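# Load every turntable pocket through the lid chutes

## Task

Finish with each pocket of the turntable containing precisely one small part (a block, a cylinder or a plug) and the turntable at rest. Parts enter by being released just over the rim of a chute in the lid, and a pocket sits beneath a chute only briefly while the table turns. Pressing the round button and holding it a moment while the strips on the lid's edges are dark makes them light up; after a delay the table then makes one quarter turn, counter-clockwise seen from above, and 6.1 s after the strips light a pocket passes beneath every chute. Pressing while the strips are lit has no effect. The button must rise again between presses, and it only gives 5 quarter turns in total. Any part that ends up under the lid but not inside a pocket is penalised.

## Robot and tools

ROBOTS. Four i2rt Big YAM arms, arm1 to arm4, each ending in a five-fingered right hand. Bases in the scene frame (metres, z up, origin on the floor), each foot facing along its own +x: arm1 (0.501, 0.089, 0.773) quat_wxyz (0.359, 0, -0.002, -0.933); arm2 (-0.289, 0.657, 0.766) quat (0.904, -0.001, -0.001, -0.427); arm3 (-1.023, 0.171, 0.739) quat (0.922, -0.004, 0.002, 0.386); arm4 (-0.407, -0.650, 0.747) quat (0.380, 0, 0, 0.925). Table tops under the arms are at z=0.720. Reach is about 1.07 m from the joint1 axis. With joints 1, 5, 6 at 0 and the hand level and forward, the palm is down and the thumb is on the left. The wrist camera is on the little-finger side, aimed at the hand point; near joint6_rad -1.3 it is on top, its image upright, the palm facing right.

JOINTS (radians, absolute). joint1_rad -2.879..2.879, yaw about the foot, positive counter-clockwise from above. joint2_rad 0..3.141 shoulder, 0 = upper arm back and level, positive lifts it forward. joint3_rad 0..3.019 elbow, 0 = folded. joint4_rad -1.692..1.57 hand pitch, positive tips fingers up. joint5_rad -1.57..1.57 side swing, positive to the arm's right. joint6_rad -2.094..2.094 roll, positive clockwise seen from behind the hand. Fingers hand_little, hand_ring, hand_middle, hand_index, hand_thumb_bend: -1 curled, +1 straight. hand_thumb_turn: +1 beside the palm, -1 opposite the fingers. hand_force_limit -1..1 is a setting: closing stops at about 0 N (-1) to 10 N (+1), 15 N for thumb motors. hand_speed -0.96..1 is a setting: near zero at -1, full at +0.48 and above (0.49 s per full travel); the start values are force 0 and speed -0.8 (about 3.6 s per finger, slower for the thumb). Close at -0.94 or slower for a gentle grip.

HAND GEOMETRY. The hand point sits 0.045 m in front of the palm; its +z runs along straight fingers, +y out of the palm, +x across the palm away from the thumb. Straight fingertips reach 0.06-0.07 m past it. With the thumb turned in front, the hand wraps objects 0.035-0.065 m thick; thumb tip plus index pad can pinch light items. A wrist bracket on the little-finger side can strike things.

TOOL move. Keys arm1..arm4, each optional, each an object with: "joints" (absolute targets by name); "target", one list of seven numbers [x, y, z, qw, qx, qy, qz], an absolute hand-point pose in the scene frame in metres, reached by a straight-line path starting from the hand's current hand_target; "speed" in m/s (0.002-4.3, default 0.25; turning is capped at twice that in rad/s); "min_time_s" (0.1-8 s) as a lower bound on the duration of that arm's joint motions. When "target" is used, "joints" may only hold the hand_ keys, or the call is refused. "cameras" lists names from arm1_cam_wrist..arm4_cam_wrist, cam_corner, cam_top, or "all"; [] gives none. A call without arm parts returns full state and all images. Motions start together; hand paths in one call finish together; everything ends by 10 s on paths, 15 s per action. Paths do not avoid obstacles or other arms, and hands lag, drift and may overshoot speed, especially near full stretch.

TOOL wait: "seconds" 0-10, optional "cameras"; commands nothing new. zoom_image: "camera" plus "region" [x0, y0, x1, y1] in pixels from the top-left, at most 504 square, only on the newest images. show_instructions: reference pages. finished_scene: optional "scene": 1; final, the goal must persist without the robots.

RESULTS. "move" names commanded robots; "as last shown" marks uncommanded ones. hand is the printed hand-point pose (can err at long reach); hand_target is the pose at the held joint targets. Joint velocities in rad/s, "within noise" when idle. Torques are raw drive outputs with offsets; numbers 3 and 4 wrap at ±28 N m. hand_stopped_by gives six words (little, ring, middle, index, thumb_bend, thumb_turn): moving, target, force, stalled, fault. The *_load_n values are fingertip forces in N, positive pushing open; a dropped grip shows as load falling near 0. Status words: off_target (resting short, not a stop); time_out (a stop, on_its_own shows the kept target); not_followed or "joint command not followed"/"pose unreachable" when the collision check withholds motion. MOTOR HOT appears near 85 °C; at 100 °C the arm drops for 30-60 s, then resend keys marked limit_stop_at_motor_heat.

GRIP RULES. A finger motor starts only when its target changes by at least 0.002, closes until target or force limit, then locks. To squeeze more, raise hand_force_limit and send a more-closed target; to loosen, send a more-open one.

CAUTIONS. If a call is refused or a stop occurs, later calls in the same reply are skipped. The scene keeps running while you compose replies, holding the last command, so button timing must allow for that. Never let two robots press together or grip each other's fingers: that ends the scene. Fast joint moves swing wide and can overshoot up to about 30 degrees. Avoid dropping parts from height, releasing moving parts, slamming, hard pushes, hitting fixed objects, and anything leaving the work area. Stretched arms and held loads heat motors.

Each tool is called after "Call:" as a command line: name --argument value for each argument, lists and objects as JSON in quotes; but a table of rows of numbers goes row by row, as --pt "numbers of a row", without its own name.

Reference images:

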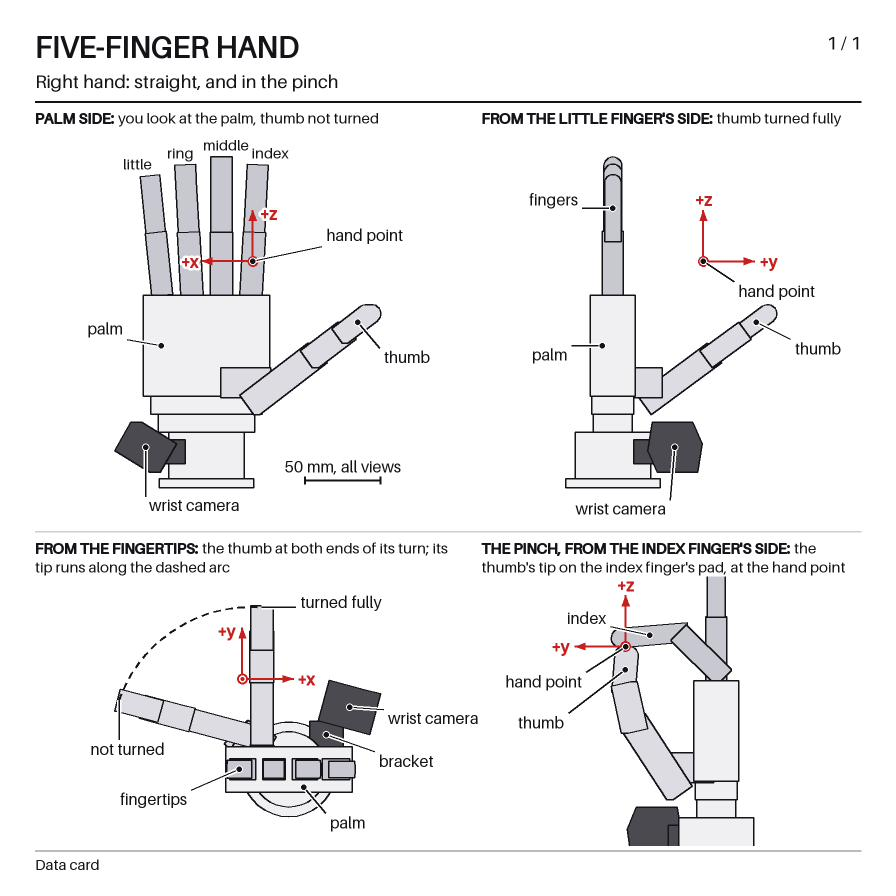

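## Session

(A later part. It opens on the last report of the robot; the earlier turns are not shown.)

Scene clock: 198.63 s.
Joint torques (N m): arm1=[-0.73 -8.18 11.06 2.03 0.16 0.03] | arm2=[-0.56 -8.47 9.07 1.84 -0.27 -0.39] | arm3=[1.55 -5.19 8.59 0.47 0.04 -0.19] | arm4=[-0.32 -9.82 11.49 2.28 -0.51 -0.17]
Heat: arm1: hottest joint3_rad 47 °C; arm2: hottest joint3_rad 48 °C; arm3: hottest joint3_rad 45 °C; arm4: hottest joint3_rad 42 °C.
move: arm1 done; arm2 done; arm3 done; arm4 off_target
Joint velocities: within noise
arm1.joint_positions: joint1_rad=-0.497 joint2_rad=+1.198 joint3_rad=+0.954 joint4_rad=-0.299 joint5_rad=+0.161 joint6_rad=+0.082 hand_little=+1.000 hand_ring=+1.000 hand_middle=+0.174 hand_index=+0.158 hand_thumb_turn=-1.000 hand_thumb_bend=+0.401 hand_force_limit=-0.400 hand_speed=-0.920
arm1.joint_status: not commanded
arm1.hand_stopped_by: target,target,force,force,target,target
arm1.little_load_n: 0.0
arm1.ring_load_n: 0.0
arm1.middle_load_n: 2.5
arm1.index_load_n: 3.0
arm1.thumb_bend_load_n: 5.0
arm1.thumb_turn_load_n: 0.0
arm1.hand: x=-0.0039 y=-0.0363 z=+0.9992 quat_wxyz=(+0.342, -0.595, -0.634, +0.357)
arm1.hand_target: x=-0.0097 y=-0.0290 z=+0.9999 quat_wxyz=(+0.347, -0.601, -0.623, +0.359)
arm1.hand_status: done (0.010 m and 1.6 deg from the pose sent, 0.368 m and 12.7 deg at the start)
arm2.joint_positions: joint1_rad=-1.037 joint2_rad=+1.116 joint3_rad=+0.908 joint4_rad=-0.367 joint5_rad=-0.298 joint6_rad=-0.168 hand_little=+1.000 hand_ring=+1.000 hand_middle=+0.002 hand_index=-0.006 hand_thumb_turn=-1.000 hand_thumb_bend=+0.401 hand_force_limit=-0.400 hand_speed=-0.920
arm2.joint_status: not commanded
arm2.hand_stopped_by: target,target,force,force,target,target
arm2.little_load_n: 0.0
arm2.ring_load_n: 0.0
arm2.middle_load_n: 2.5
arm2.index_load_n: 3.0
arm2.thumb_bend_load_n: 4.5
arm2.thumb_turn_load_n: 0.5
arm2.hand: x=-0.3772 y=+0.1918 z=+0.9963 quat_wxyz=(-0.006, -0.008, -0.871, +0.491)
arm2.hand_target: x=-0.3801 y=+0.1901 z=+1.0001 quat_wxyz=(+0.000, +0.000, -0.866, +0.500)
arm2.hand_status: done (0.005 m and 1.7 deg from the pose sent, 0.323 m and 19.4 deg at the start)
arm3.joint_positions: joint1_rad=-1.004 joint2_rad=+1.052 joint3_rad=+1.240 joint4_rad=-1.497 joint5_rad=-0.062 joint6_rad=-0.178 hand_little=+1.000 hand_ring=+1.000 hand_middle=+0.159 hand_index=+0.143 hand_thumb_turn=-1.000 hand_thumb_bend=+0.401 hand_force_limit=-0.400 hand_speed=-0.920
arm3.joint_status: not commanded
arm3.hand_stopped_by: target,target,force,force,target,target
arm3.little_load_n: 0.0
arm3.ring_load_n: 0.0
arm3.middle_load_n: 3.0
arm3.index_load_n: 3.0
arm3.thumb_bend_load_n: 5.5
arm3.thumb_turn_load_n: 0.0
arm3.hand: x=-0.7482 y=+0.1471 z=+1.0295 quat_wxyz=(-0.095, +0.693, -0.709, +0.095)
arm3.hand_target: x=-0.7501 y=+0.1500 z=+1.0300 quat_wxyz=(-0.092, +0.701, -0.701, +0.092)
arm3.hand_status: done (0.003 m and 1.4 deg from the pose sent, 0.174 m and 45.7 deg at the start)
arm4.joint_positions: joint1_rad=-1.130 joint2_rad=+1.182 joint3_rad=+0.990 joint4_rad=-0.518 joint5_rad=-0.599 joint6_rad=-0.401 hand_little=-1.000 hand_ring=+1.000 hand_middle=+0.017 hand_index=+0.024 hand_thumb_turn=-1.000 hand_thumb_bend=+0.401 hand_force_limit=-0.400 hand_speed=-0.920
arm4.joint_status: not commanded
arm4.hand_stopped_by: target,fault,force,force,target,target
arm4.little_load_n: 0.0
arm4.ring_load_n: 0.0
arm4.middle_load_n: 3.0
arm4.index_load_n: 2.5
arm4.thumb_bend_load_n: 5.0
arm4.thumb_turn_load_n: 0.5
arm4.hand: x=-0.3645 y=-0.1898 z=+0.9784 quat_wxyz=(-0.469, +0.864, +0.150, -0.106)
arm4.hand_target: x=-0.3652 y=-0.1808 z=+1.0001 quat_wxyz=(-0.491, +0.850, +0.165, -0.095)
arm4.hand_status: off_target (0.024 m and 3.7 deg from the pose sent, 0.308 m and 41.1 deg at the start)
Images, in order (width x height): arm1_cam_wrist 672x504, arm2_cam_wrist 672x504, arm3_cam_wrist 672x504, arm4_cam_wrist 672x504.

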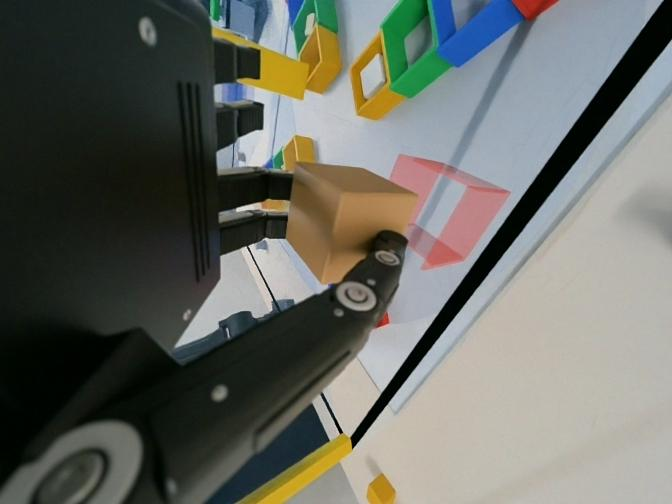

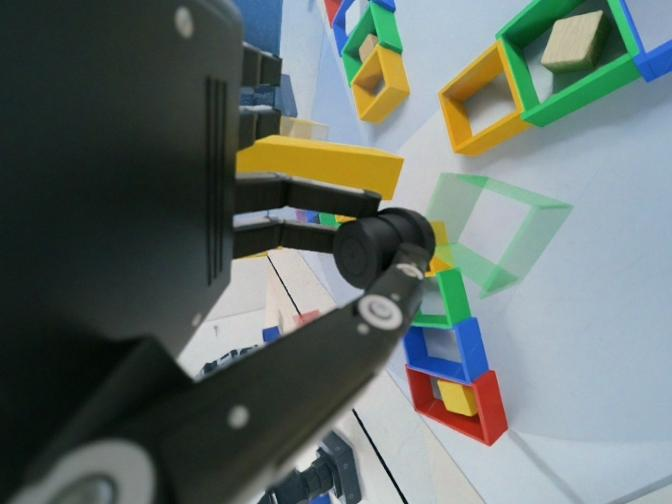

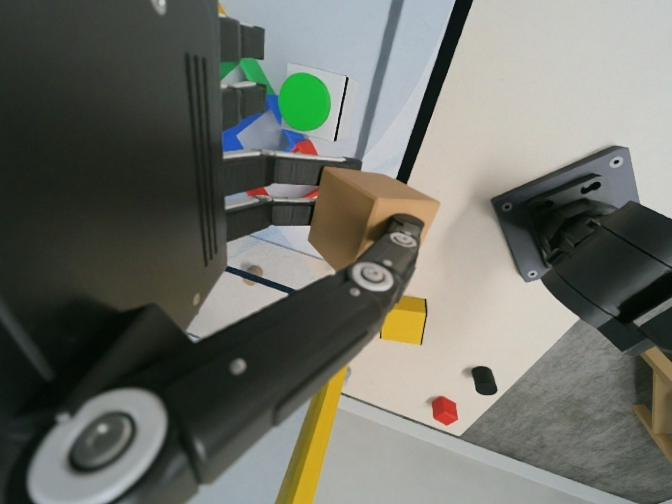

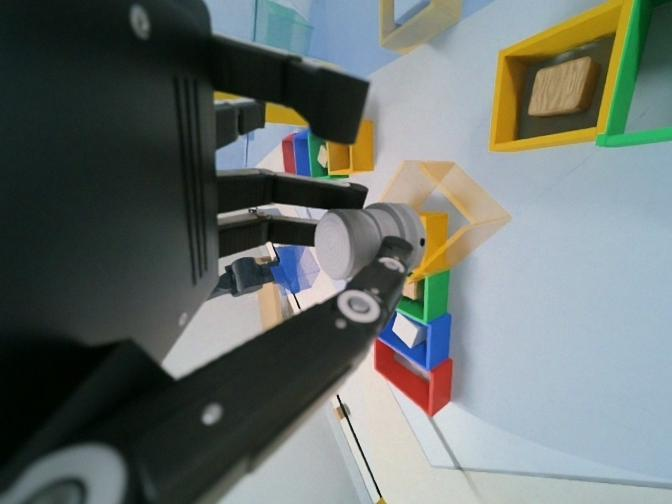

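Call:
move --arm1 '{"target": [-0.0257, -0.0307, 0.962, 0.3474, -0.6016, -0.623, 0.3597], "speed": 0.12}' --arm2 '{"target": [-0.3826, 0.1816, 0.985, 0, 0, 0.9455, -0.3256], "speed": 0.12}' --arm4 '{"target": [-0.3747, -0.1645, 0.985, 0.4909, -0.8501, -0.1652, 0.0954], "speed": 0.12}' --cameras '["arm1_cam_wrist", "arm2_cam_wrist", "arm4_cam_wrist"]'

Call:
zoom_image --camera "arm2_cam_wrist" --region '[300, 130, 560, 330]'

Call:
zoom_image --camera "arm4_cam_wrist" --region '[300, 130, 560, 330]'

Scene clock: 204.47 s.
Joint torques (N m): arm1=[-0.44 -8.41 9.99 2.65 -0.07 -0.02] | arm2=[0.32 -10.93 14.34 0.31 0.05 -0.41] | arm3=[1.32 -5.25 8.47 0.46 0.03 -0.21] | arm4=[-0.03 -8.76 10.65 2.37 -0.3 0.07]
Heat: arm1: hottest joint3_rad 47 °C; arm2: hottest joint3_rad 49 °C; arm3: hottest joint3_rad 44 °C; arm4: hottest joint3_rad 42 °C.
move: arm1 off_target; arm2 off_target; arm4 off_target
Joint velocities: within noise
arm1.joint_positions: joint1_rad=-0.501 joint2_rad=+1.262 joint3_rad=+0.924 joint4_rad=-0.183 joint5_rad=+0.161 joint6_rad=+0.082 hand_little=+1.000 hand_ring=+1.000 hand_middle=+0.174 hand_index=+0.158 hand_thumb_turn=-1.000 hand_thumb_bend=+0.401 hand_force_limit=-0.400 hand_speed=-0.920
arm1.joint_status: not commanded
arm1.hand_stopped_by: target,target,force,force,target,target
arm1.little_load_n: 0.0
arm1.ring_load_n: 0.0
arm1.middle_load_n: 2.5
arm1.index_load_n: 3.5
arm1.thumb_bend_load_n: 5.0
arm1.thumb_turn_load_n: 0.0
arm1.hand: x=-0.0223 y=-0.0385 z=+0.9737 quat_wxyz=(+0.348, -0.593, -0.627, +0.365)
arm1.hand_target: x=-0.0253 y=-0.0308 z=+0.9623 quat_wxyz=(+0.347, -0.602, -0.623, +0.360)
arm1.hand_status: off_target (0.014 m and 1.2 deg from the pose sent, 0.044 m and 1.5 deg at the start)
arm2.joint_positions: joint1_rad=-0.995 joint2_rad=+1.324 joint3_rad=+1.143 joint4_rad=-0.801 joint5_rad=-0.183 joint6_rad=-0.221 hand_little=+1.000 hand_ring=+1.000 hand_middle=+0.002 hand_index=-0.006 hand_thumb_turn=-1.000 hand_thumb_bend=+0.401 hand_force_limit=-0.400 hand_speed=-0.920
arm2.joint_status: not commanded
arm2.hand_stopped_by: target,target,force,force,target,target
arm2.little_load_n: -0.5
arm2.ring_load_n: 0.0
arm2.middle_load_n: 2.5
arm2.index_load_n: 3.0
arm2.thumb_bend_load_n: 4.5
arm2.thumb_turn_load_n: 0.5
arm2.hand: x=-0.3792 y=+0.2016 z=+0.9583 quat_wxyz=(-0.009, -0.014, -0.953, +0.303)
arm2.hand_target: x=-0.3821 y=+0.1831 z=+0.9852 quat_wxyz=(+0.000, +0.000, -0.945, +0.326)
arm2.hand_status: off_target (0.034 m and 3.3 deg from the pose sent, 0.016 m and 20.8 deg at the start)
arm3: as last shown
arm3.thumb_turn_load_n: -0.5
arm4.joint_positions: joint1_rad=-1.099 joint2_rad=+1.205 joint3_rad=+0.990 joint4_rad=-0.454 joint5_rad=-0.575 joint6_rad=-0.397 hand_little=-1.000 hand_ring=+1.000 hand_middle=+0.017 hand_index=+0.024 hand_thumb_turn=-1.000 hand_thumb_bend=+0.401 hand_force_limit=-0.400 hand_speed=-0.920
arm4.joint_status: not commanded
arm4.hand_stopped_by: target,fault,force,force,target,target
arm4.little_load_n: 0.0
arm4.ring_load_n: 0.0
arm4.middle_load_n: 3.0
arm4.index_load_n: 2.5
arm4.thumb_bend_load_n: 5.5
arm4.thumb_turn_load_n: 0.5
arm4.hand: x=-0.3701 y=-0.1735 z=+0.9758 quat_wxyz=(-0.481, +0.856, +0.162, -0.095)
arm4.hand_target: x=-0.3747 y=-0.1649 z=+0.9850 quat_wxyz=(-0.491, +0.850, +0.165, -0.096)
arm4.hand_status: off_target (0.014 m and 1.4 deg from the pose sent, 0.028 m and 3.7 deg at the start)
Images, in order (width x height): arm1_cam_wrist 672x504, arm2_cam_wrist 672x504, arm4_cam_wrist 672x504.

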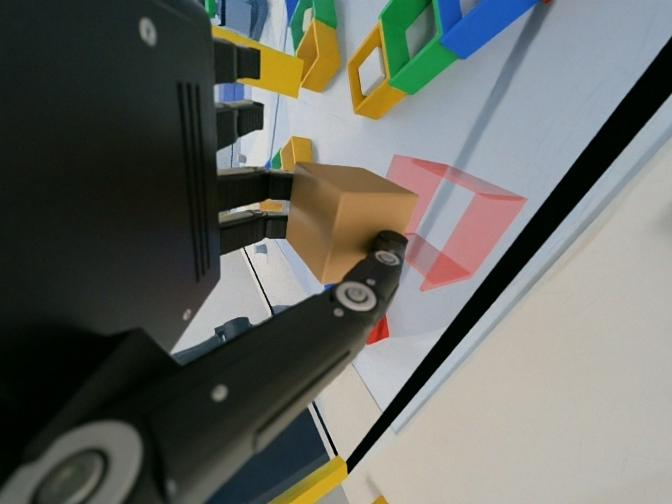

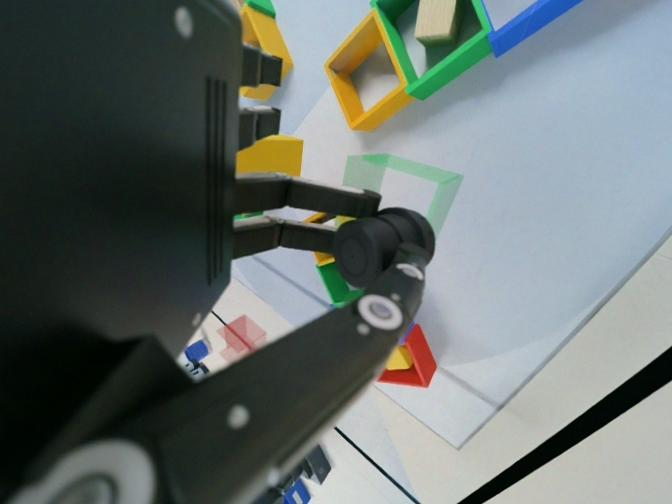

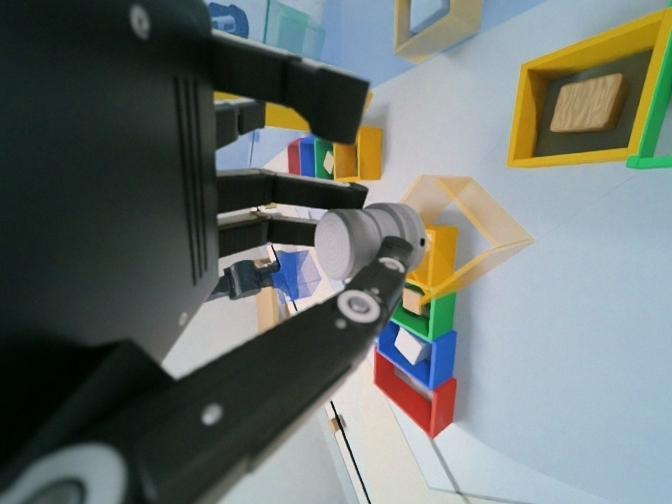

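Scaled by 1.938 from the camera's image (finer frame: 960x720).

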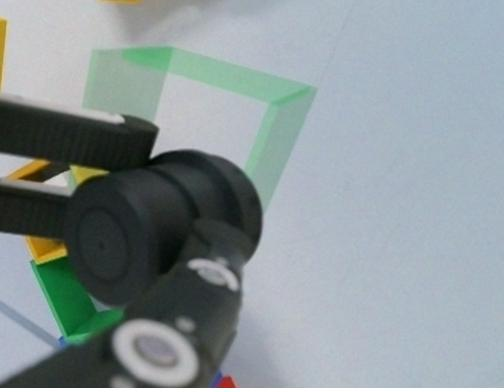

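Scaled by 1.938 from the camera's image (finer frame: 960x720).

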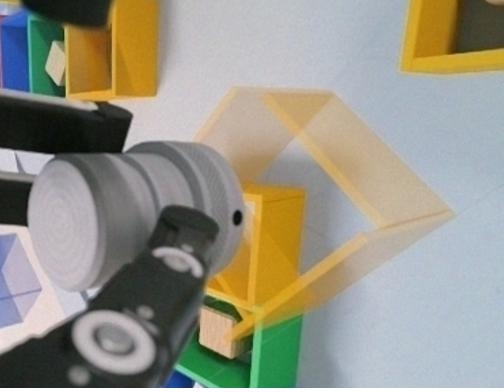

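Call:
move --arm1 '{"target": [-0.0233, -0.0302, 0.945, 0.3474, -0.6016, -0.623, 0.3597], "speed": 0.12}' --arm2 '{"target": [-0.3784, 0.1556, 0.986, 0, 0, 0.9455, -0.3256], "speed": 0.12}' --arm4 '{"target": [-0.3806, -0.164, 0.966, 0.4909, -0.8501, -0.1652, 0.0954], "speed": 0.12}' --cameras '["arm1_cam_wrist", "arm2_cam_wrist", "arm4_cam_wrist"]'

Call:
zoom_image --camera "arm2_cam_wrist" --region '[300, 130, 560, 330]'

Call:
zoom_image --camera "arm1_cam_wrist" --region '[280, 130, 540, 330]'

Scene clock: 206.50 s.
Joint torques (N m): arm1=[-1.32 -7.94 9.87 2.54 -0.02 0.01] | arm2=[0.09 -11.69 14.54 0.39 0.07 -0.16] | arm3=[1.67 -5.19 8.42 0.4 0.02 -0.22] | arm4=[0.03 -9.11 10.19 2.4 -0.3 0.06]
Heat: arm1: hottest joint3_rad 47 °C; arm2: hottest joint3_rad 49 °C; arm3: hottest joint3_rad 44 °C; arm4: hottest joint3_rad 42 °C.
move: arm1 off_target; arm2 off_target; arm4 off_target
Joint velocities: within noise
arm1.joint_positions: joint1_rad=-0.501 joint2_rad=+1.276 joint3_rad=+0.886 joint4_rad=-0.133 joint5_rad=+0.161 joint6_rad=+0.082 hand_little=+1.000 hand_ring=+1.000 hand_middle=+0.174 hand_index=+0.158 hand_thumb_turn=-1.000 hand_thumb_bend=+0.401 hand_force_limit=-0.400 hand_speed=-0.920
arm1.joint_status: not commanded
arm1.hand_stopped_by: target,target,force,force,target,target
arm1.little_load_n: 0.0
arm1.ring_load_n: 0.0
arm1.middle_load_n: 2.5
arm1.index_load_n: 3.0
arm1.thumb_bend_load_n: 5.0
arm1.thumb_turn_load_n: 0.0
arm1.hand: x=-0.0199 y=-0.0381 z=+0.9551 quat_wxyz=(+0.348, -0.594, -0.628, +0.364)
arm1.hand_target: x=-0.0228 y=-0.0303 z=+0.9450 quat_wxyz=(+0.347, -0.602, -0.623, +0.360)
arm1.hand_status: off_target (0.013 m and 1.2 deg from the pose sent, 0.030 m and 1.2 deg at the start)
arm2.joint_positions: joint1_rad=-0.966 joint2_rad=+1.384 joint3_rad=+1.201 joint4_rad=-0.801 joint5_rad=-0.169 joint6_rad=-0.221 hand_little=+1.000 hand_ring=+1.000 hand_middle=+0.002 hand_index=-0.006 hand_thumb_turn=-1.000 hand_thumb_bend=+0.401 hand_force_limit=-0.400 hand_speed=-0.920
arm2.joint_status: not commanded
arm2.hand_stopped_by: target,target,force,force,target,target
arm2.little_load_n: 0.0
arm2.ring_load_n: 0.0
arm2.middle_load_n: 2.5
arm2.index_load_n: 3.5
arm2.thumb_bend_load_n: 4.5
arm2.thumb_turn_load_n: 0.5
arm2.hand: x=-0.3747 y=+0.1778 z=+0.9576 quat_wxyz=(-0.008, -0.002, -0.954, +0.300)
arm2.hand_target: x=-0.3779 y=+0.1575 z=+0.9861 quat_wxyz=(+0.000, +0.000, -0.945, +0.326)
arm2.hand_status: off_target (0.036 m and 3.2 deg from the pose sent, 0.054 m and 3.3 deg at the start)
arm3: as last shown
arm3.index_load_n: 3.5
arm3.thumb_turn_load_n: 0.0
arm4.joint_positions: joint1_rad=-1.083 joint2_rad=+1.217 joint3_rad=+0.950 joint4_rad=-0.395 joint5_rad=-0.563 joint6_rad=-0.387 hand_little=-1.000 hand_ring=+1.000 hand_middle=+0.017 hand_index=+0.024 hand_thumb_turn=-1.000 hand_thumb_bend=+0.401 hand_force_limit=-0.400 hand_speed=-0.920
arm4.joint_status: not commanded
arm4.hand_stopped_by: target,fault,force,force,target,target
arm4.little_load_n: 0.0
arm4.ring_load_n: 0.0
arm4.middle_load_n: 3.0
arm4.index_load_n: 2.0
arm4.thumb_bend_load_n: 5.0
arm4.thumb_turn_load_n: 0.5
arm4.hand: x=-0.3758 y=-0.1715 z=+0.9578 quat_wxyz=(-0.481, +0.856, +0.163, -0.095)
arm4.hand_target: x=-0.3806 y=-0.1643 z=+0.9661 quat_wxyz=(-0.491, +0.850, +0.165, -0.095)
arm4.hand_status: off_target (0.012 m and 1.3 deg from the pose sent, 0.017 m and 1.4 deg at the start)
Images, in order (width x height): arm1_cam_wrist 672x504, arm2_cam_wrist 672x504, arm4_cam_wrist 672x504.

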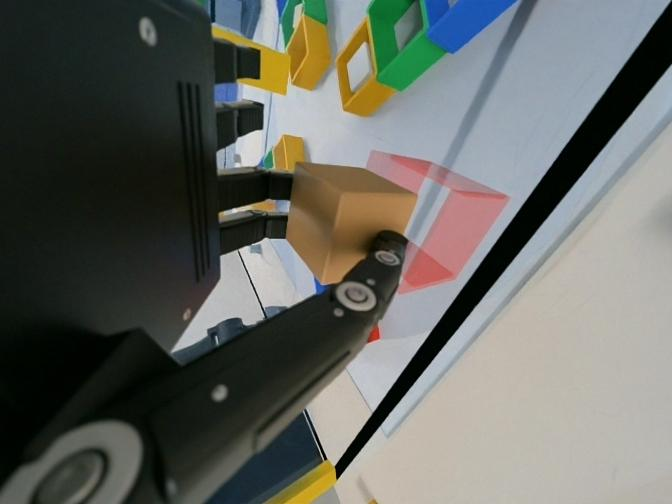

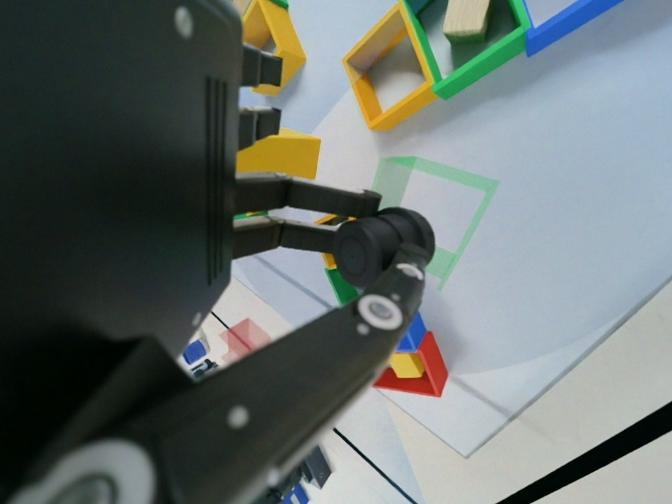

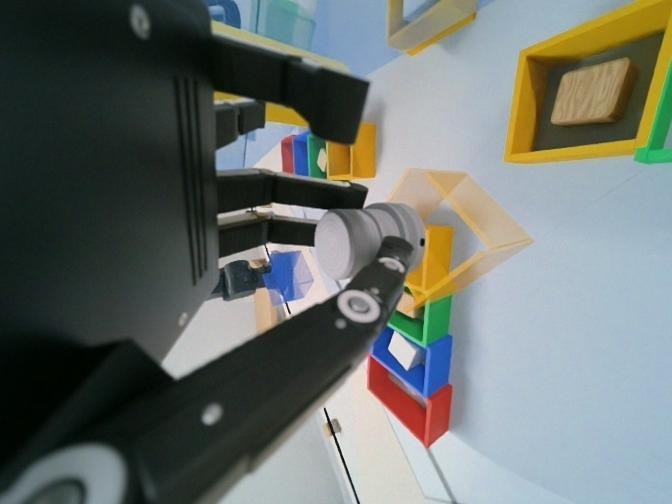

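Scaled by 1.938 from the camera's image (finer frame: 960x720).

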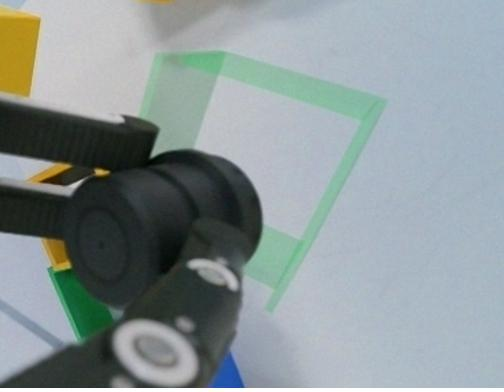

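Scaled by 1.938 from the camera's image (finer frame: 960x720).

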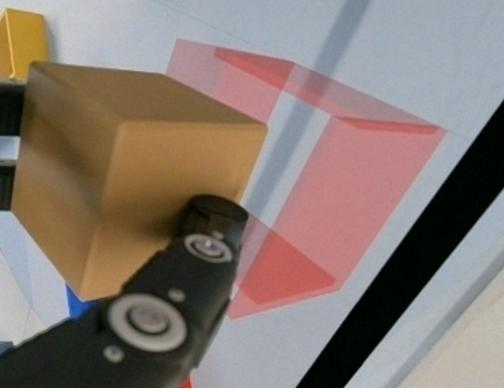

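Call:
move --arm1 '{"joints": {"hand_speed": 0.3}}' --arm2 '{"joints": {"hand_speed": 0.3}}' --arm4 '{"joints": {"hand_speed": 0.3}}' --arm3 '{"target": [-0.75, 0.150, 1.01, 0.0923, -0.701, 0.701, -0.0923], "speed": 0.15, "joints": {"hand_speed": 0.3}}'

Call:
move --arm3 '{"target": [-0.748, 0.151, 0.948, 0.0923, -0.701, 0.701, -0.0923], "speed": 0.1}' --cameras '["arm3_cam_wrist"]'

Scene clock: 208.20 s.
Joint torques (N m): arm1=[-1.26 -7 9.89 2.44 -0.05 0.06] | arm2=[0.26 -11.93 14.48 0.49 0.11 -0.15] | arm3=[1.9 -6.18 8.31 1.28 0.06 -0.25] | arm4=[0.03 -9.11 10.17 2.39 -0.3 0.07]
Heat: arm1: hottest joint3_rad 47 °C; arm2: hottest joint3_rad 50 °C; arm3: hottest joint3_rad 44 °C; arm4: hottest joint3_rad 42 °C.
move: arm1 done; arm2 done; arm3 done; arm4 done
Joint velocities: within noise
arm1.joint_positions: joint1_rad=-0.501 joint2_rad=+1.276 joint3_rad=+0.886 joint4_rad=-0.133 joint5_rad=+0.161 joint6_rad=+0.082 hand_little=+1.000 hand_ring=+1.000 hand_middle=+0.174 hand_index=+0.158 hand_thumb_turn=-1.000 hand_thumb_bend=+0.401 hand_force_limit=-0.400 hand_speed=+0.300
arm1.joint_status: all done
arm1.hand_stopped_by: target,target,force,force,target,target
arm1.little_load_n: 0.0
arm1.ring_load_n: 0.0
arm1.middle_load_n: 2.5
arm1.index_load_n: 3.0
arm1.thumb_bend_load_n: 5.0
arm1.thumb_turn_load_n: 0.0
arm1.hand: x=-0.0199 y=-0.0381 z=+0.9551 quat_wxyz=(+0.348, -0.594, -0.628, +0.364)
arm1.hand_target: x=-0.0228 y=-0.0303 z=+0.9450 quat_wxyz=(+0.347, -0.602, -0.623, +0.360)
arm1.hand_status: not commanded
arm2.joint_positions: joint1_rad=-0.966 joint2_rad=+1.384 joint3_rad=+1.201 joint4_rad=-0.801 joint5_rad=-0.169 joint6_rad=-0.221 hand_little=+1.000 hand_ring=+1.000 hand_middle=+0.002 hand_index=-0.006 hand_thumb_turn=-1.000 hand_thumb_bend=+0.401 hand_force_limit=-0.400 hand_speed=+0.300
arm2.joint_status: all done
arm2.hand_stopped_by: target,target,force,force,target,target
arm2.little_load_n: 0.0
arm2.ring_load_n: 0.0
arm2.middle_load_n: 2.5
arm2.index_load_n: 3.5
arm2.thumb_bend_load_n: 4.5
arm2.thumb_turn_load_n: 0.5
arm2.hand: x=-0.3747 y=+0.1778 z=+0.9576 quat_wxyz=(-0.008, -0.002, -0.954, +0.300)
arm2.hand_target: x=-0.3779 y=+0.1575 z=+0.9861 quat_wxyz=(+0.000, +0.000, -0.945, +0.326)
arm2.hand_status: not commanded
arm3.joint_positions: joint1_rad=-1.004 joint2_rad=+1.052 joint3_rad=+1.184 joint4_rad=-1.466 joint5_rad=-0.062 joint6_rad=-0.178 hand_little=+1.000 hand_ring=+1.000 hand_middle=+0.159 hand_index=+0.143 hand_thumb_turn=-1.000 hand_thumb_bend=+0.401 hand_force_limit=-0.400 hand_speed=+0.300
arm3.joint_status: all done
arm3.hand_stopped_by: target,target,force,force,target,target
arm3.little_load_n: 0.0
arm3.ring_load_n: 0.0
arm3.middle_load_n: 3.0
arm3.index_load_n: 3.0
arm3.thumb_bend_load_n: 5.5
arm3.thumb_turn_load_n: 0.0
arm3.hand: x=-0.7517 y=+0.1475 z=+1.0083 quat_wxyz=(-0.088, +0.693, -0.710, +0.084)
arm3.hand_target: x=-0.7500 y=+0.1500 z=+1.0101 quat_wxyz=(-0.092, +0.701, -0.701, +0.092)
arm3.hand_status: done (0.003 m and 1.8 deg from the pose sent, 0.020 m and 1.4 deg at the start)
arm4.joint_positions: joint1_rad=-1.083 joint2_rad=+1.217 joint3_rad=+0.950 joint4_rad=-0.395 joint5_rad=-0.563 joint6_rad=-0.387 hand_little=-1.000 hand_ring=+1.000 hand_middle=+0.017 hand_index=+0.024 hand_thumb_turn=-1.000 hand_thumb_bend=+0.401 hand_force_limit=-0.400 hand_speed=+0.300
arm4.joint_status: all done
arm4.hand_stopped_by: target,fault,force,force,target,target
arm4.little_load_n: 0.0
arm4.ring_load_n: 0.0
arm4.middle_load_n: 3.0
arm4.index_load_n: 2.5
arm4.thumb_bend_load_n: 5.5
arm4.thumb_turn_load_n: 0.5
arm4.hand: x=-0.3758 y=-0.1715 z=+0.9578 quat_wxyz=(-0.481, +0.856, +0.163, -0.095)
arm4.hand_target: x=-0.3806 y=-0.1643 z=+0.9661 quat_wxyz=(-0.491, +0.850, +0.165, -0.095)
arm4.hand_status: not commanded
pictures: none

Scene clock: 209.33 s.
Joint torques (N m): arm1=[-0.79 -7.47 10.14 2.32 -0.07 -0.02] | arm2=[0.21 -11.99 14.43 0.39 0.08 -0.13] | arm3=[1.38 -3.43 6.76 1.77 0.07 -0.15] | arm4=[0.03 -9.11 10.19 2.4 -0.3 0.08]
Heat: arm1: hottest joint3_rad 47 °C; arm2: hottest joint3_rad 51 °C; arm3: hottest joint3_rad 43 °C; arm4: hottest joint3_rad 43 °C.
move: arm3 off_target
Joint velocities: within noise
arm1, arm2, arm4: as last shown
arm1.ring_load_n: -0.5
arm1.index_load_n: 3.5
arm2.little_load_n: -0.5
arm2.thumb_bend_load_n: 4.0
arm3.joint_positions: joint1_rad=-0.999 joint2_rad=+1.016 joint3_rad=+1.041 joint4_rad=-1.320 joint5_rad=-0.061 joint6_rad=-0.178 hand_little=+1.000 hand_ring=+1.000 hand_middle=+0.159 hand_index=+0.143 hand_thumb_turn=-1.000 hand_thumb_bend=+0.401 hand_force_limit=-0.400 hand_speed=+0.300
arm3.joint_status: not commanded
arm3.hand_stopped_by: target,target,force,force,target,target
arm3.little_load_n: -0.5
arm3.ring_load_n: -1.5
arm3.middle_load_n: 3.0
arm3.index_load_n: 3.5
arm3.thumb_bend_load_n: 5.5
arm3.thumb_turn_load_n: 0.0
arm3.hand: x=-0.7504 y=+0.1478 z=+0.9626 quat_wxyz=(-0.098, +0.694, -0.707, +0.100)
arm3.hand_target: x=-0.7486 y=+0.1511 z=+0.9483 quat_wxyz=(-0.092, +0.701, -0.701, +0.092)
arm3.hand_status: off_target (0.015 m and 1.5 deg from the pose sent, 0.060 m and 1.8 deg at the start)
arm4.index_load_n: 2.0
Images, in order (width x height): arm3_cam_wrist 672x504.

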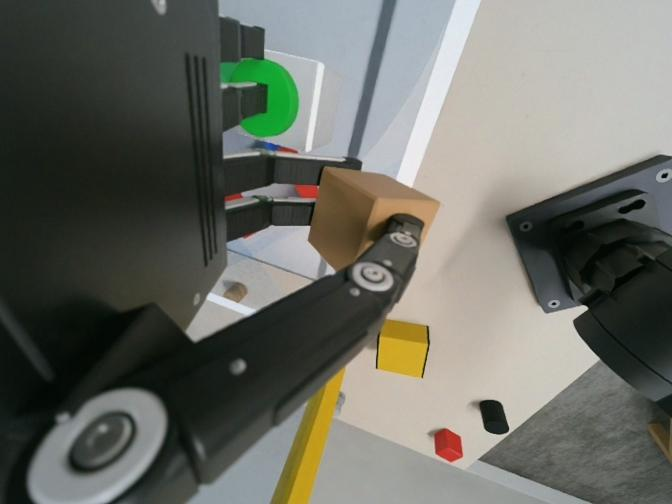

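Call:
move --arm3 '{"target": [-0.75, 0.150, 1.0, 0.0923, -0.701, 0.701, -0.0923], "speed": 0.3}'

Call:
move --arm3 '{"target": [-0.6738, -0.052, 0.958, 0.3536, -0.6124, 0.6124, -0.3536], "speed": 0.3}' --cameras '["arm3_cam_wrist"]'

Call:
wait --seconds 1.0 --cameras '["arm1_cam_wrist"]'

Scene clock: 210.50 s.
Joint torques (N m): arm1=[-1.03 -8.29 9.96 2.3 -0.05 0.06] | arm2=[0.09 -11.87 14.41 0.4 0.09 -0.15] | arm3=[1.44 -4.19 11.88 0.34 -0.01 -0.25] | arm4=[0.09 -9.11 10.19 2.4 -0.3 0.07]
Heat: arm1: hottest joint3_rad 46 °C; arm2: hottest joint3_rad 52 °C; arm3: hottest joint3_rad 43 °C; arm4: hottest joint3_rad 43 °C.
move: arm3 off_target
Joint velocities: within noise
arm1, arm2, arm4: as last shown
arm1.ring_load_n: 0.0
arm3.joint_positions: joint1_rad=-0.999 joint2_rad=+1.027 joint3_rad=+1.105 joint4_rad=-1.421 joint5_rad=-0.060 joint6_rad=-0.178 hand_little=+1.000 hand_ring=+1.000 hand_middle=+0.159 hand_index=+0.143 hand_thumb_turn=-1.000 hand_thumb_bend=+0.401 hand_force_limit=-0.400 hand_speed=+0.300
arm3.joint_status: not commanded
arm3.hand_stopped_by: target,target,force,force,target,target
arm3.little_load_n: 0.0
arm3.ring_load_n: -0.5
arm3.middle_load_n: 3.0
arm3.index_load_n: 3.0
arm3.thumb_bend_load_n: 5.0
arm3.thumb_turn_load_n: 0.0
arm3.hand: x=-0.7605 y=+0.1501 z=+0.9845 quat_wxyz=(-0.085, +0.695, -0.709, +0.081)
arm3.hand_target: x=-0.7504 y=+0.1501 z=+0.9998 quat_wxyz=(-0.093, +0.701, -0.701, +0.093)
arm3.hand_status: off_target (0.019 m and 1.9 deg from the pose sent, 0.037 m and 1.5 deg at the start)
arm4.index_load_n: 2.5
pictures: none

Scene clock: 212.57 s.
Joint torques (N m): arm1=[-0.91 -7.24 9.91 2.36 -0.05 -0.02] | arm2=[0.15 -11.87 14.45 0.43 0.1 -0.15] | arm3=[0.15 -6.71 9.05 2.37 -0.49 -0.14] | arm4=[0.09 -9.11 10.19 2.4 -0.3 0.07]
Heat: arm1: hottest joint3_rad 46 °C; arm2: hottest joint3_rad 53 °C; arm3: hottest joint3_rad 43 °C; arm4: hottest joint3_rad 43 °C.
move: arm3 done
Joint velocities: within noise
arm1, arm2, arm4: as last shown
arm1.middle_load_n: 3.0
arm1.index_load_n: 3.0
arm2.middle_load_n: 3.0
arm2.index_load_n: 3.0
arm2.thumb_bend_load_n: 4.5
arm3.joint_positions: joint1_rad=-1.666 joint2_rad=+1.082 joint3_rad=+0.869 joint4_rad=-0.542 joint5_rad=-0.735 joint6_rad=-0.540 hand_little=+1.000 hand_ring=+1.000 hand_middle=+0.159 hand_index=+0.143 hand_thumb_turn=-1.000 hand_thumb_bend=+0.401 hand_force_limit=-0.400 hand_speed=+0.300
arm3.joint_status: not commanded
arm3.hand_stopped_by: target,target,force,force,target,target
arm3.little_load_n: 0.0
arm3.ring_load_n: 0.0
arm3.middle_load_n: 3.0
arm3.index_load_n: 3.0
arm3.thumb_bend_load_n: 5.5
arm3.thumb_turn_load_n: -0.5
arm3.hand: x=-0.6745 y=-0.0464 z=+0.9565 quat_wxyz=(-0.354, +0.615, -0.614, +0.346)
arm3.hand_target: x=-0.6739 y=-0.0519 z=+0.9580 quat_wxyz=(-0.354, +0.612, -0.612, +0.353)
arm3.hand_status: done (0.006 m and 0.9 deg from the pose sent, 0.221 m and 46.5 deg at the start)
arm4.thumb_turn_load_n: 1.0
Images, in order (width x height): arm3_cam_wrist 672x504.

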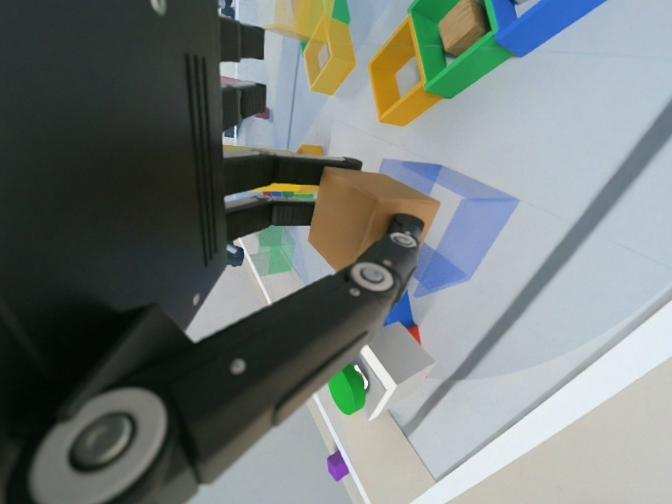

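Scene clock: 213.57 s.
Joint torques (N m): arm1=[-0.73 -7.94 9.89 2.37 -0.03 0.05] | arm2=[0.21 -11.81 14.43 0.44 0.1 -0.18] | arm3=[-0.21 -6.59 9.13 2.33 -0.45 -0.12] | arm4=[0.03 -9.17 10.18 2.4 -0.3 0.07]
Heat: arm1: hottest joint3_rad 46 °C; arm2: hottest joint3_rad 53 °C; arm3: hottest joint3_rad 43 °C; arm4: hottest joint3_rad 43 °C.
Joint velocities: within noise
arm1.joint_positions: joint1_rad=-0.501 joint2_rad=+1.276 joint3_rad=+0.886 joint4_rad=-0.133 joint5_rad=+0.161 joint6_rad=+0.082 hand_little=+1.000 hand_ring=+1.000 hand_middle=+0.174 hand_index=+0.158 hand_thumb_turn=-1.000 hand_thumb_bend=+0.401 hand_force_limit=-0.400 hand_speed=+0.300
arm1.joint_status: not commanded
arm1.hand_stopped_by: target,target,force,force,target,target
arm1.little_load_n: 0.0
arm1.ring_load_n: 0.0
arm1.middle_load_n: 3.0
arm1.index_load_n: 3.0
arm1.thumb_bend_load_n: 5.0
arm1.thumb_turn_load_n: 0.0
arm1.hand: x=-0.0199 y=-0.0381 z=+0.9551 quat_wxyz=(+0.348, -0.594, -0.628, +0.364)
arm1.hand_target: x=-0.0228 y=-0.0303 z=+0.9450 quat_wxyz=(+0.347, -0.602, -0.623, +0.360)
arm1.hand_status: not commanded
arm2.joint_positions: joint1_rad=-0.966 joint2_rad=+1.384 joint3_rad=+1.201 joint4_rad=-0.801 joint5_rad=-0.169 joint6_rad=-0.221 hand_little=+1.000 hand_ring=+1.000 hand_middle=+0.002 hand_index=-0.006 hand_thumb_turn=-1.000 hand_thumb_bend=+0.401 hand_force_limit=-0.400 hand_speed=+0.300
arm2.joint_status: not commanded
arm2.hand_stopped_by: target,target,force,force,target,target
arm2.little_load_n: -0.5
arm2.ring_load_n: 0.0
arm2.middle_load_n: 3.0
arm2.index_load_n: 3.5
arm2.thumb_bend_load_n: 4.0
arm2.thumb_turn_load_n: 0.5
arm2.hand: x=-0.3747 y=+0.1778 z=+0.9576 quat_wxyz=(-0.008, -0.002, -0.954, +0.300)
arm2.hand_target: x=-0.3779 y=+0.1575 z=+0.9861 quat_wxyz=(+0.000, +0.000, -0.945, +0.326)
arm2.hand_status: not commanded
arm3.joint_positions: joint1_rad=-1.666 joint2_rad=+1.082 joint3_rad=+0.869 joint4_rad=-0.542 joint5_rad=-0.735 joint6_rad=-0.540 hand_little=+1.000 hand_ring=+1.000 hand_middle=+0.159 hand_index=+0.143 hand_thumb_turn=-1.000 hand_thumb_bend=+0.401 hand_force_limit=-0.400 hand_speed=+0.300
arm3.joint_status: not commanded
arm3.hand_stopped_by: target,target,force,force,target,target
arm3.little_load_n: -0.5
arm3.ring_load_n: 0.0
arm3.middle_load_n: 3.0
arm3.index_load_n: 3.0
arm3.thumb_bend_load_n: 5.5
arm3.thumb_turn_load_n: 0.0
arm3.hand: x=-0.6745 y=-0.0464 z=+0.9565 quat_wxyz=(-0.354, +0.615, -0.614, +0.346)
arm3.hand_target: x=-0.6739 y=-0.0519 z=+0.9580 quat_wxyz=(-0.354, +0.612, -0.612, +0.353)
arm3.hand_status: done (0.006 m and 0.9 deg from the pose sent, 0.221 m and 46.5 deg at the start)
arm4.joint_positions: joint1_rad=-1.083 joint2_rad=+1.217 joint3_rad=+0.950 joint4_rad=-0.395 joint5_rad=-0.563 joint6_rad=-0.387 hand_little=-1.000 hand_ring=+1.000 hand_middle=+0.017 hand_index=+0.024 hand_thumb_turn=-1.000 hand_thumb_bend=+0.401 hand_force_limit=-0.400 hand_speed=+0.300
arm4.joint_status: not commanded
arm4.hand_stopped_by: target,fault,force,force,target,target
arm4.little_load_n: 0.0
arm4.ring_load_n: 0.0
arm4.middle_load_n: 3.0
arm4.index_load_n: 2.0
arm4.thumb_bend_load_n: 5.5
arm4.thumb_turn_load_n: 0.5
arm4.hand: x=-0.3758 y=-0.1715 z=+0.9578 quat_wxyz=(-0.481, +0.856, +0.163, -0.095)
arm4.hand_target: x=-0.3806 y=-0.1643 z=+0.9661 quat_wxyz=(-0.491, +0.850, +0.165, -0.095)
arm4.hand_status: not commanded
wait: 1.00 s; at rest by 0.27 s
Images, in order (width x height): arm1_cam_wrist 672x504.

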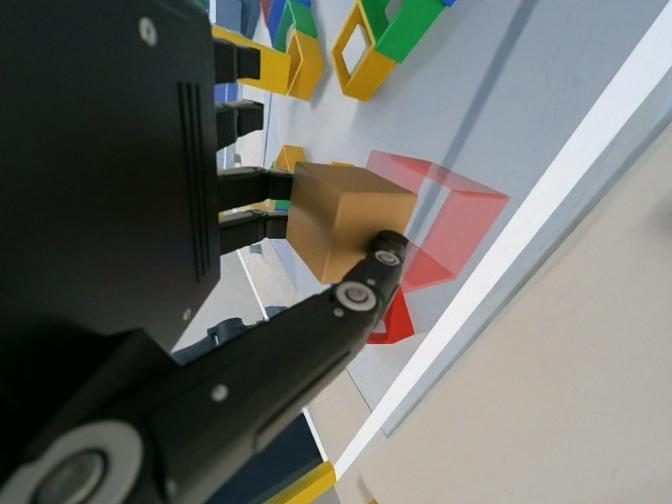

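Call:
wait --seconds 0.25 --cameras '["arm1_cam_wrist"]'

Scene clock: 214.13 s.
Joint torques (N m): arm1=[-0.38 -8.06 10.03 2.4 0 -0.03] | arm2=[0.09 -11.81 14.49 0.4 0.1 -0.15] | arm3=[0.09 -6.65 9.02 2.41 -0.47 -0.1] | arm4=[-0.03 -9.05 10.17 2.4 -0.3 0.07]
Heat: arm1: hottest joint3_rad 46 °C; arm2: hottest joint3_rad 53 °C; arm3: hottest joint3_rad 43 °C; arm4: hottest joint3_rad 43 °C.
Joint velocities: within noise
arm1.joint_positions: joint1_rad=-0.501 joint2_rad=+1.276 joint3_rad=+0.886 joint4_rad=-0.133 joint5_rad=+0.161 joint6_rad=+0.082 hand_little=+1.000 hand_ring=+1.000 hand_middle=+0.174 hand_index=+0.158 hand_thumb_turn=-1.000 hand_thumb_bend=+0.401 hand_force_limit=-0.400 hand_speed=+0.300
arm1.joint_status: not commanded
arm1.hand_stopped_by: target,target,force,force,target,target
arm1.little_load_n: 0.0
arm1.ring_load_n: 0.0
arm1.middle_load_n: 2.5
arm1.index_load_n: 3.5
arm1.thumb_bend_load_n: 4.5
arm1.thumb_turn_load_n: -0.5
arm1.hand: x=-0.0199 y=-0.0381 z=+0.9551 quat_wxyz=(+0.348, -0.594, -0.628, +0.364)
arm1.hand_target: x=-0.0228 y=-0.0303 z=+0.9450 quat_wxyz=(+0.347, -0.602, -0.623, +0.360)
arm1.hand_status: not commanded
arm2.joint_positions: joint1_rad=-0.966 joint2_rad=+1.384 joint3_rad=+1.201 joint4_rad=-0.801 joint5_rad=-0.169 joint6_rad=-0.221 hand_little=+1.000 hand_ring=+1.000 hand_middle=+0.002 hand_index=-0.006 hand_thumb_turn=-1.000 hand_thumb_bend=+0.401 hand_force_limit=-0.400 hand_speed=+0.300
arm2.joint_status: not commanded
arm2.hand_stopped_by: target,target,force,force,target,target
arm2.little_load_n: -0.5
arm2.ring_load_n: 0.0
arm2.middle_load_n: 2.5
arm2.index_load_n: 3.0
arm2.thumb_bend_load_n: 4.0
arm2.thumb_turn_load_n: 0.5
arm2.hand: x=-0.3747 y=+0.1778 z=+0.9576 quat_wxyz=(-0.008, -0.002, -0.954, +0.300)
arm2.hand_target: x=-0.3779 y=+0.1575 z=+0.9861 quat_wxyz=(+0.000, +0.000, -0.945, +0.326)
arm2.hand_status: not commanded
arm3.joint_positions: joint1_rad=-1.666 joint2_rad=+1.082 joint3_rad=+0.869 joint4_rad=-0.542 joint5_rad=-0.735 joint6_rad=-0.540 hand_little=+1.000 hand_ring=+1.000 hand_middle=+0.159 hand_index=+0.143 hand_thumb_turn=-1.000 hand_thumb_bend=+0.401 hand_force_limit=-0.400 hand_speed=+0.300
arm3.joint_status: not commanded
arm3.hand_stopped_by: target,target,force,force,target,target
arm3.little_load_n: 0.0
arm3.ring_load_n: 0.0
arm3.middle_load_n: 3.0
arm3.index_load_n: 3.0
arm3.thumb_bend_load_n: 5.5
arm3.thumb_turn_load_n: 0.0
arm3.hand: x=-0.6745 y=-0.0464 z=+0.9565 quat_wxyz=(-0.354, +0.615, -0.614, +0.346)
arm3.hand_target: x=-0.6739 y=-0.0519 z=+0.9580 quat_wxyz=(-0.354, +0.612, -0.612, +0.353)
arm3.hand_status: done (0.006 m and 0.9 deg from the pose sent, 0.221 m and 46.5 deg at the start)
arm4.joint_positions: joint1_rad=-1.083 joint2_rad=+1.217 joint3_rad=+0.950 joint4_rad=-0.395 joint5_rad=-0.563 joint6_rad=-0.387 hand_little=-1.000 hand_ring=+1.000 hand_middle=+0.017 hand_index=+0.024 hand_thumb_turn=-1.000 hand_thumb_bend=+0.401 hand_force_limit=-0.400 hand_speed=+0.300
arm4.joint_status: not commanded
arm4.hand_stopped_by: target,fault,force,force,target,target
arm4.little_load_n: 0.0
arm4.ring_load_n: 0.0
arm4.middle_load_n: 3.0
arm4.index_load_n: 2.5
arm4.thumb_bend_load_n: 5.5
arm4.thumb_turn_load_n: 0.5
arm4.hand: x=-0.3758 y=-0.1715 z=+0.9578 quat_wxyz=(-0.481, +0.856, +0.163, -0.095)
arm4.hand_target: x=-0.3806 y=-0.1643 z=+0.9661 quat_wxyz=(-0.491, +0.850, +0.165, -0.095)
arm4.hand_status: not commanded
wait: 0.27 s; at rest from the start
Images, in order (width x height): arm1_cam_wrist 672x504.

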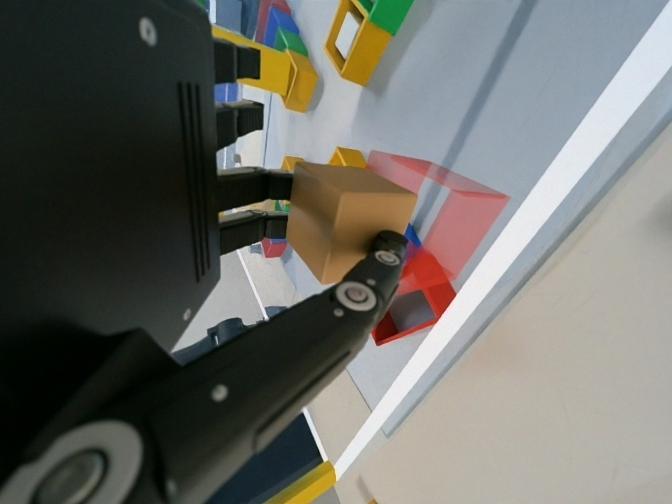

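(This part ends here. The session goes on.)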